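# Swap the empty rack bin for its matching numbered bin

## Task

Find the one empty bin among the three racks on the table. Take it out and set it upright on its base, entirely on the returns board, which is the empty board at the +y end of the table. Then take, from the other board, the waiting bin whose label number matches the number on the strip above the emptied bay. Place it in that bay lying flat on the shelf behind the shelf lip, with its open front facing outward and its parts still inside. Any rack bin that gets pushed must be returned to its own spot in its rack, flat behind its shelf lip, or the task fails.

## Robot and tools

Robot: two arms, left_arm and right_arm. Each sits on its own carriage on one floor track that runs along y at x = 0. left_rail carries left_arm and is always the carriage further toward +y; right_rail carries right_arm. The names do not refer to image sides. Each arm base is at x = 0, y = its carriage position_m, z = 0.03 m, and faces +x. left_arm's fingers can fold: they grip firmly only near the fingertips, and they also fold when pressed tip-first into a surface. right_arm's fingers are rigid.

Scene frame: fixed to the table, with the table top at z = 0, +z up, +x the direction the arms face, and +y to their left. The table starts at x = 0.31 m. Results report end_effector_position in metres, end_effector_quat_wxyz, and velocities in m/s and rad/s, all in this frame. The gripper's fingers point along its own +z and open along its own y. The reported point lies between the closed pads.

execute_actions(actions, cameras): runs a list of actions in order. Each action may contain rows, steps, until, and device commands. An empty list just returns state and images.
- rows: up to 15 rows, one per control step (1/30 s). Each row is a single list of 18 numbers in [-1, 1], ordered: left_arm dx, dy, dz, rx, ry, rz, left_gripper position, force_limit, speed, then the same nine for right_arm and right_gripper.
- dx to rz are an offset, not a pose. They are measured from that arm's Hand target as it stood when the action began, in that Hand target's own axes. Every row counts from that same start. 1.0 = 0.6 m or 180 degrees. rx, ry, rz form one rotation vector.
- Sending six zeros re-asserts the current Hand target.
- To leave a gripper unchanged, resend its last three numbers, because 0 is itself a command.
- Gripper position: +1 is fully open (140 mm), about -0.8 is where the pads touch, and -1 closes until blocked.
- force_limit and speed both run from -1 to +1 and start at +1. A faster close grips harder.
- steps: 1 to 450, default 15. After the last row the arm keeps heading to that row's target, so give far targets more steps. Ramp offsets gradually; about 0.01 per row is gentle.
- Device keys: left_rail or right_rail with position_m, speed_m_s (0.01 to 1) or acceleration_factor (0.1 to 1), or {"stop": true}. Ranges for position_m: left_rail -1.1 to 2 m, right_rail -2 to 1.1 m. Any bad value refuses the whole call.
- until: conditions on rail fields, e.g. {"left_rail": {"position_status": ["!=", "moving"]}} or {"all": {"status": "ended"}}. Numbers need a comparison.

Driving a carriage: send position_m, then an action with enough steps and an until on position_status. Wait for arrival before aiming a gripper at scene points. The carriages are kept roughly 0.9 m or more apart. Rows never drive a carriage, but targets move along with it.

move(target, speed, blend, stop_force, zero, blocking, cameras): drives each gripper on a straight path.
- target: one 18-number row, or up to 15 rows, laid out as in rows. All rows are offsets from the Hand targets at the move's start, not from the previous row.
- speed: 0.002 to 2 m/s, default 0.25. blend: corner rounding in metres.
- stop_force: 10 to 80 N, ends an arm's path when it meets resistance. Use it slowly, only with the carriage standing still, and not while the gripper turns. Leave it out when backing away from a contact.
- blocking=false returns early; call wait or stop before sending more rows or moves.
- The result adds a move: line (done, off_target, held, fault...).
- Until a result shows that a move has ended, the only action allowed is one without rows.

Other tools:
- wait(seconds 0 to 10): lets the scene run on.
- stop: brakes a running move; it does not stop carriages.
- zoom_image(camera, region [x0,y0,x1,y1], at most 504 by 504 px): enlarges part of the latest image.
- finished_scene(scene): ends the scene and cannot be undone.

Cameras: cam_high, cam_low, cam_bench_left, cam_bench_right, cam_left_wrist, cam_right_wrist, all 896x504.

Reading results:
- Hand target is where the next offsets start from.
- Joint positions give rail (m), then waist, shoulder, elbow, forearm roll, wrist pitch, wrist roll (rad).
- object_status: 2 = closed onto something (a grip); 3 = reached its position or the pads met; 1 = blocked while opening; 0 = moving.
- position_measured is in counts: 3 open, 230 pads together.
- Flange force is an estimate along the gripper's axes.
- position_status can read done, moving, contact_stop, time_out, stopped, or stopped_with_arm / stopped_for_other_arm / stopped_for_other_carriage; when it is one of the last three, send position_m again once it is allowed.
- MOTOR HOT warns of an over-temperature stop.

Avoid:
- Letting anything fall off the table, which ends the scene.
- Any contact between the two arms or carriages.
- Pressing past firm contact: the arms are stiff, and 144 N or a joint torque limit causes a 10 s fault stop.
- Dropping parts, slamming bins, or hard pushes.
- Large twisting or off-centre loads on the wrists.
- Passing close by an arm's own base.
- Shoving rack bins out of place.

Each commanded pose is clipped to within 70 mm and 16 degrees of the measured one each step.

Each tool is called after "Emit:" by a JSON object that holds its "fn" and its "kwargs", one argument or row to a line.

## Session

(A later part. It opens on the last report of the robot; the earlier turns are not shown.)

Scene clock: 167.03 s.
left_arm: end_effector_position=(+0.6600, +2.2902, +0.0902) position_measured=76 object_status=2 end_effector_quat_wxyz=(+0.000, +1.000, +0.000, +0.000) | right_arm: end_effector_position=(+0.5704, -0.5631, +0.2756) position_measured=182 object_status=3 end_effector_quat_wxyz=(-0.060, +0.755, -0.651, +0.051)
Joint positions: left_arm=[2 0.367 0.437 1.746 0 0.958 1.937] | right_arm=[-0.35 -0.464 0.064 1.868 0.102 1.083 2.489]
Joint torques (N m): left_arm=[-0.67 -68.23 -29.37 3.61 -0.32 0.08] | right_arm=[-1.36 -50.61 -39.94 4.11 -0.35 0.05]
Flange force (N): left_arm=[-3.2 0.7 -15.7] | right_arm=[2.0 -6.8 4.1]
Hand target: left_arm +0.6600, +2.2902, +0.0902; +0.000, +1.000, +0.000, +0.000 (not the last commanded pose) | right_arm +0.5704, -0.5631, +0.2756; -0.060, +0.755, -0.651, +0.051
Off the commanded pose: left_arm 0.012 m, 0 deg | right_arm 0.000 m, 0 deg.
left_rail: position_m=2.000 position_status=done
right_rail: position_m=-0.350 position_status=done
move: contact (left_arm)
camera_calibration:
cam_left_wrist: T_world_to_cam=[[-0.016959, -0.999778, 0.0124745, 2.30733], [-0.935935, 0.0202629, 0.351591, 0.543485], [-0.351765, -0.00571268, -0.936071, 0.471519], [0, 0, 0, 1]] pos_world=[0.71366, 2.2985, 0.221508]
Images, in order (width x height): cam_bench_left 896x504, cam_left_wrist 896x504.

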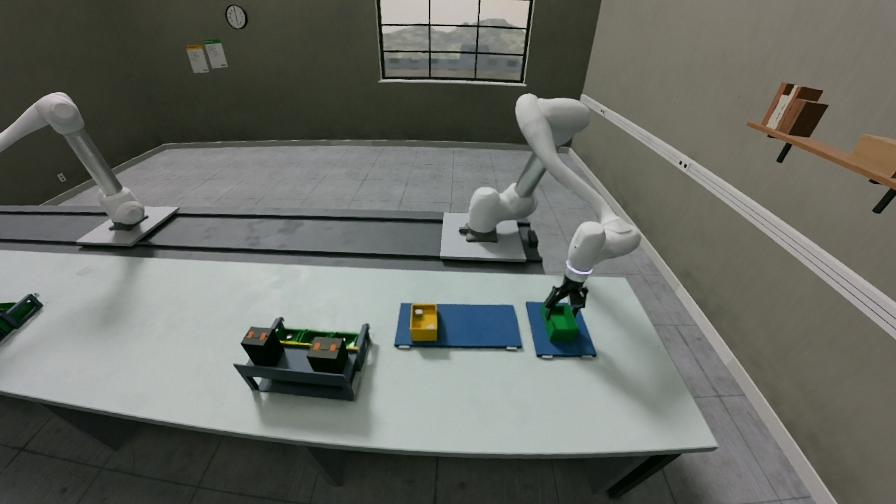

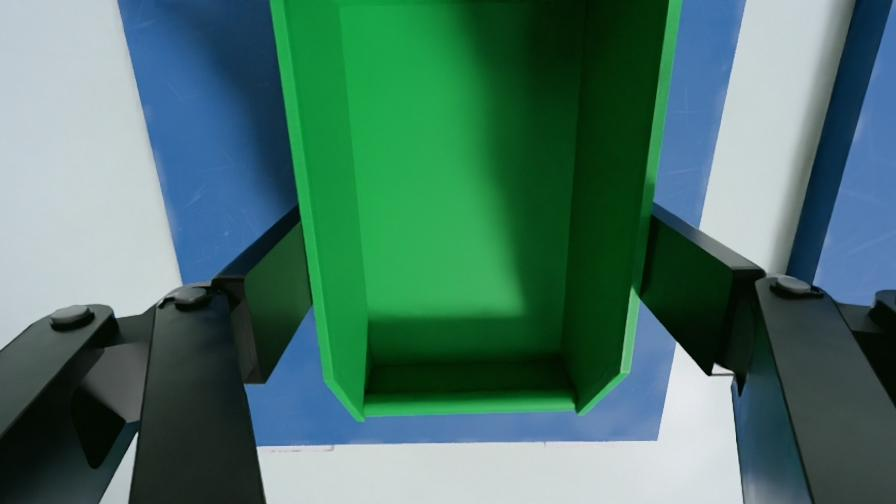

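Emit:
{"fn": "move", "kwargs": {
  "target": [0,0,0,0,0,0,0.8,0,-1,0,0.17,0,0.27,0,0,-0.42,1,-1],
  "speed": 0.4,
  "cameras": ["cam_left_wrist","cam_right_wrist"]
}}

Emit:
{"fn": "zoom_image", "kwargs": {
  "camera": "cam_right_wrist",
  "region": [300, 50, 600, 350]
}}

Emit:
{"fn": "move", "kwargs": {
  "target": [0,0,-0.35,0,0,0,0.8,0,-1,0,0,0,0,0,0,-0.42,1,-1],
  "speed": 0.12,
  "cameras": ["cam_left_wrist","cam_bench_left"]
}}

Emit:
{"fn": "zoom_image", "kwargs": {
  "camera": "cam_bench_left",
  "region": [460, 250, 660, 390]
}}

Scene clock: 170.53 s.
left_arm: end_effector_position=(+0.6600, +2.2902, +0.0902) position_measured=28 object_status=3 end_effector_quat_wxyz=(+0.000, +1.000, +0.000, +0.000) | right_arm: end_effector_position=(+0.4707, -0.5778, +0.2596) position_measured=182 object_status=3 end_effector_quat_wxyz=(-0.365, +0.663, -0.573, +0.315)
Joint positions: left_arm=[2 0.367 0.437 1.746 0 0.958 1.937] | right_arm=[-0.35 -1.053 -0.164 2.427 1.303 0.955 1.074]
Joint torques (N m): left_arm=[-1.51 -78.74 -35.35 3.64 0.03 -0.21] | right_arm=[-0.71 -22.8 -36.36 2.52 1.21 -0.08]
Flange force (N): left_arm=[-2.5 -1.3 -0.8] | right_arm=[4.7 1.9 7.6]
Hand target: left_arm +0.6600, +2.2902, +0.0902; +0.000, +1.000, +0.000, +0.000 | right_arm +0.4707, -0.5778, +0.2596; -0.365, +0.663, -0.573, +0.315
Off the commanded pose: left_arm 0.000 m, 0 deg | right_arm 0.000 m, 0 deg.
left_rail: position_m=2.000 position_status=done
right_rail: position_m=-0.350 position_status=done
move: done
camera_calibration:
cam_left_wrist: T_world_to_cam=[[-0.0169581, -0.999778, 0.0124761, 2.30733], [-0.935902, 0.0202632, 0.351678, 0.543441], [-0.351853, -0.00571257, -0.936038, 0.471573], [0, 0, 0, 1]] pos_world=[0.71366, 2.2985, 0.221508]
cam_right_wrist: T_world_to_cam=[[-0.542563, -0.0755542, -0.83661, 0.434821], [-0.419549, 0.887202, 0.191965, 0.661991], [0.727739, 0.455152, -0.513062, 0.200157], [0, 0, 0, 1]] pos_world=[0.367994, -0.645569, 0.33939]
Images, in order (width x height): cam_left_wrist 896x504, cam_right_wrist 896x504.

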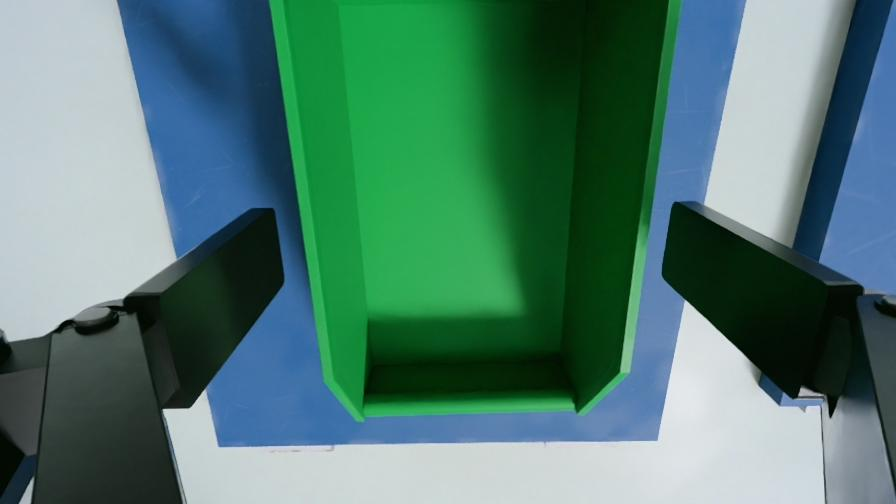

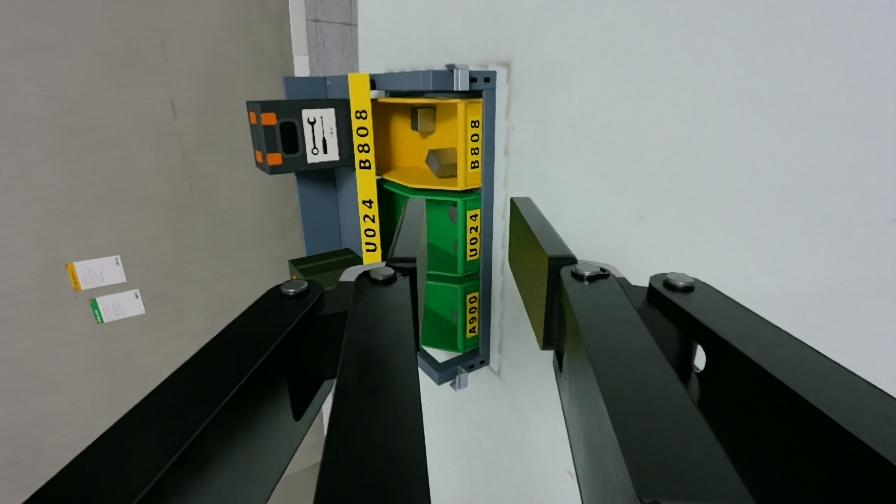

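Scaled by 1.680.

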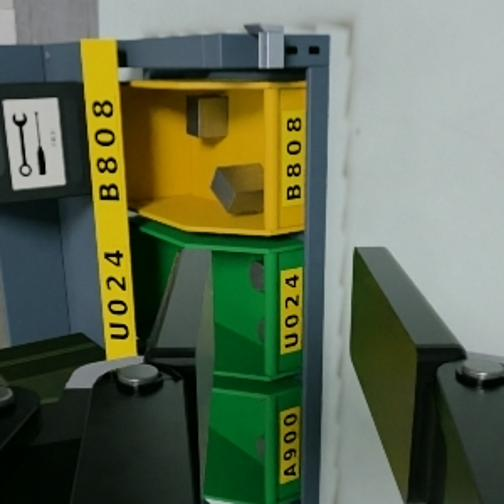

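Scene clock: 172.67 s.
left_arm: end_effector_position=(+0.6599, +2.2902, +0.3002) position_measured=28 object_status=3 end_effector_quat_wxyz=(+0.000, +1.000, +0.000, +0.000) | right_arm: end_effector_position=(+0.4707, -0.5777, +0.2596) position_measured=182 object_status=3 end_effector_quat_wxyz=(-0.365, +0.663, -0.573, +0.315)
Joint positions: left_arm=[2 0.367 0.294 1.536 0 1.312 1.937] | right_arm=[-0.35 -1.053 -0.164 2.427 1.303 0.955 1.074]
Joint torques (N m): left_arm=[-1.13 -71.17 -41.56 4.25 -0.17 -0.11] | right_arm=[-1.3 -22.59 -36.14 2.51 1.06 0.06]
Flange force (N): left_arm=[-1.8 -0.9 -0.4] | right_arm=[5.0 1.9 9.3]
Hand target: left_arm +0.6599, +2.2902, +0.3002; +0.000, +1.000, +0.000, +0.000 | right_arm +0.4707, -0.5778, +0.2596; -0.365, +0.663, -0.573, +0.315
Off the commanded pose: left_arm 0.000 m, 0 deg | right_arm 0.000 m, 0 deg.
left_rail: position_m=2.000 position_status=done
right_rail: position_m=-0.350 position_status=done
move: done
camera_calibration:
cam_left_wrist: T_world_to_cam=[[-0.0169581, -0.999778, 0.0124761, 2.30471], [-0.935902, 0.0202632, 0.351678, 0.469624], [-0.351853, -0.00571257, -0.936038, 0.668048], [0, 0, 0, 1]] pos_world=[0.71366, 2.2985, 0.431408]
Images, in order (width x height): cam_bench_left 896x504, cam_left_wrist 896x504.

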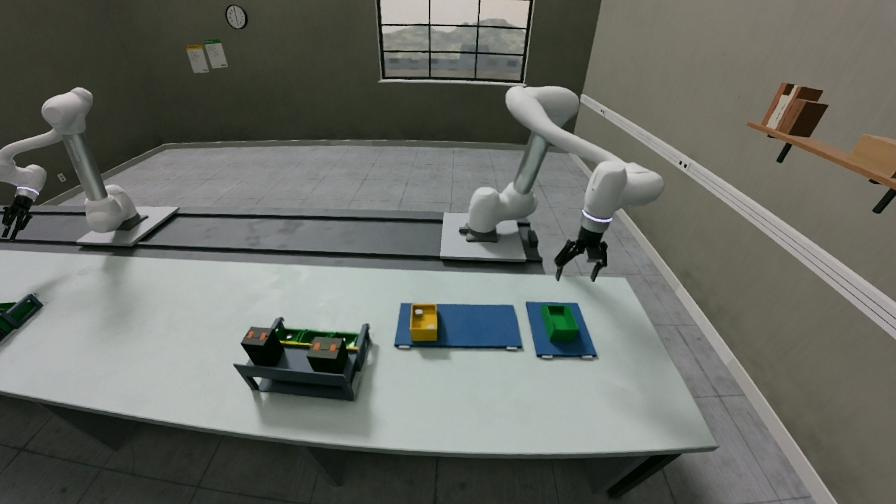

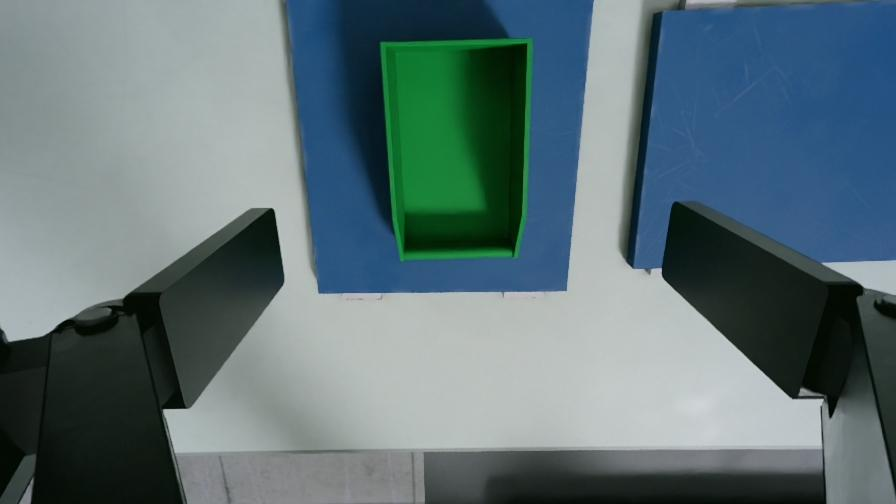

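Scaled by 2.520.

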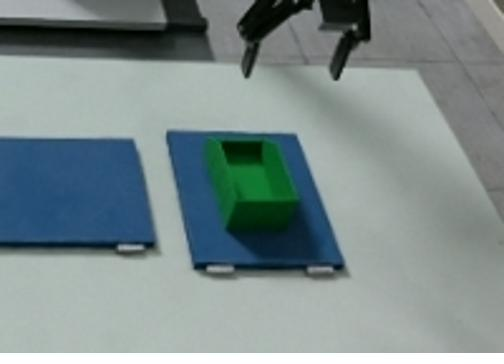

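Emit:
{"fn": "finished_scene", "kwargs": {
  "scene": 2
}}

The scene is finished: the task was done.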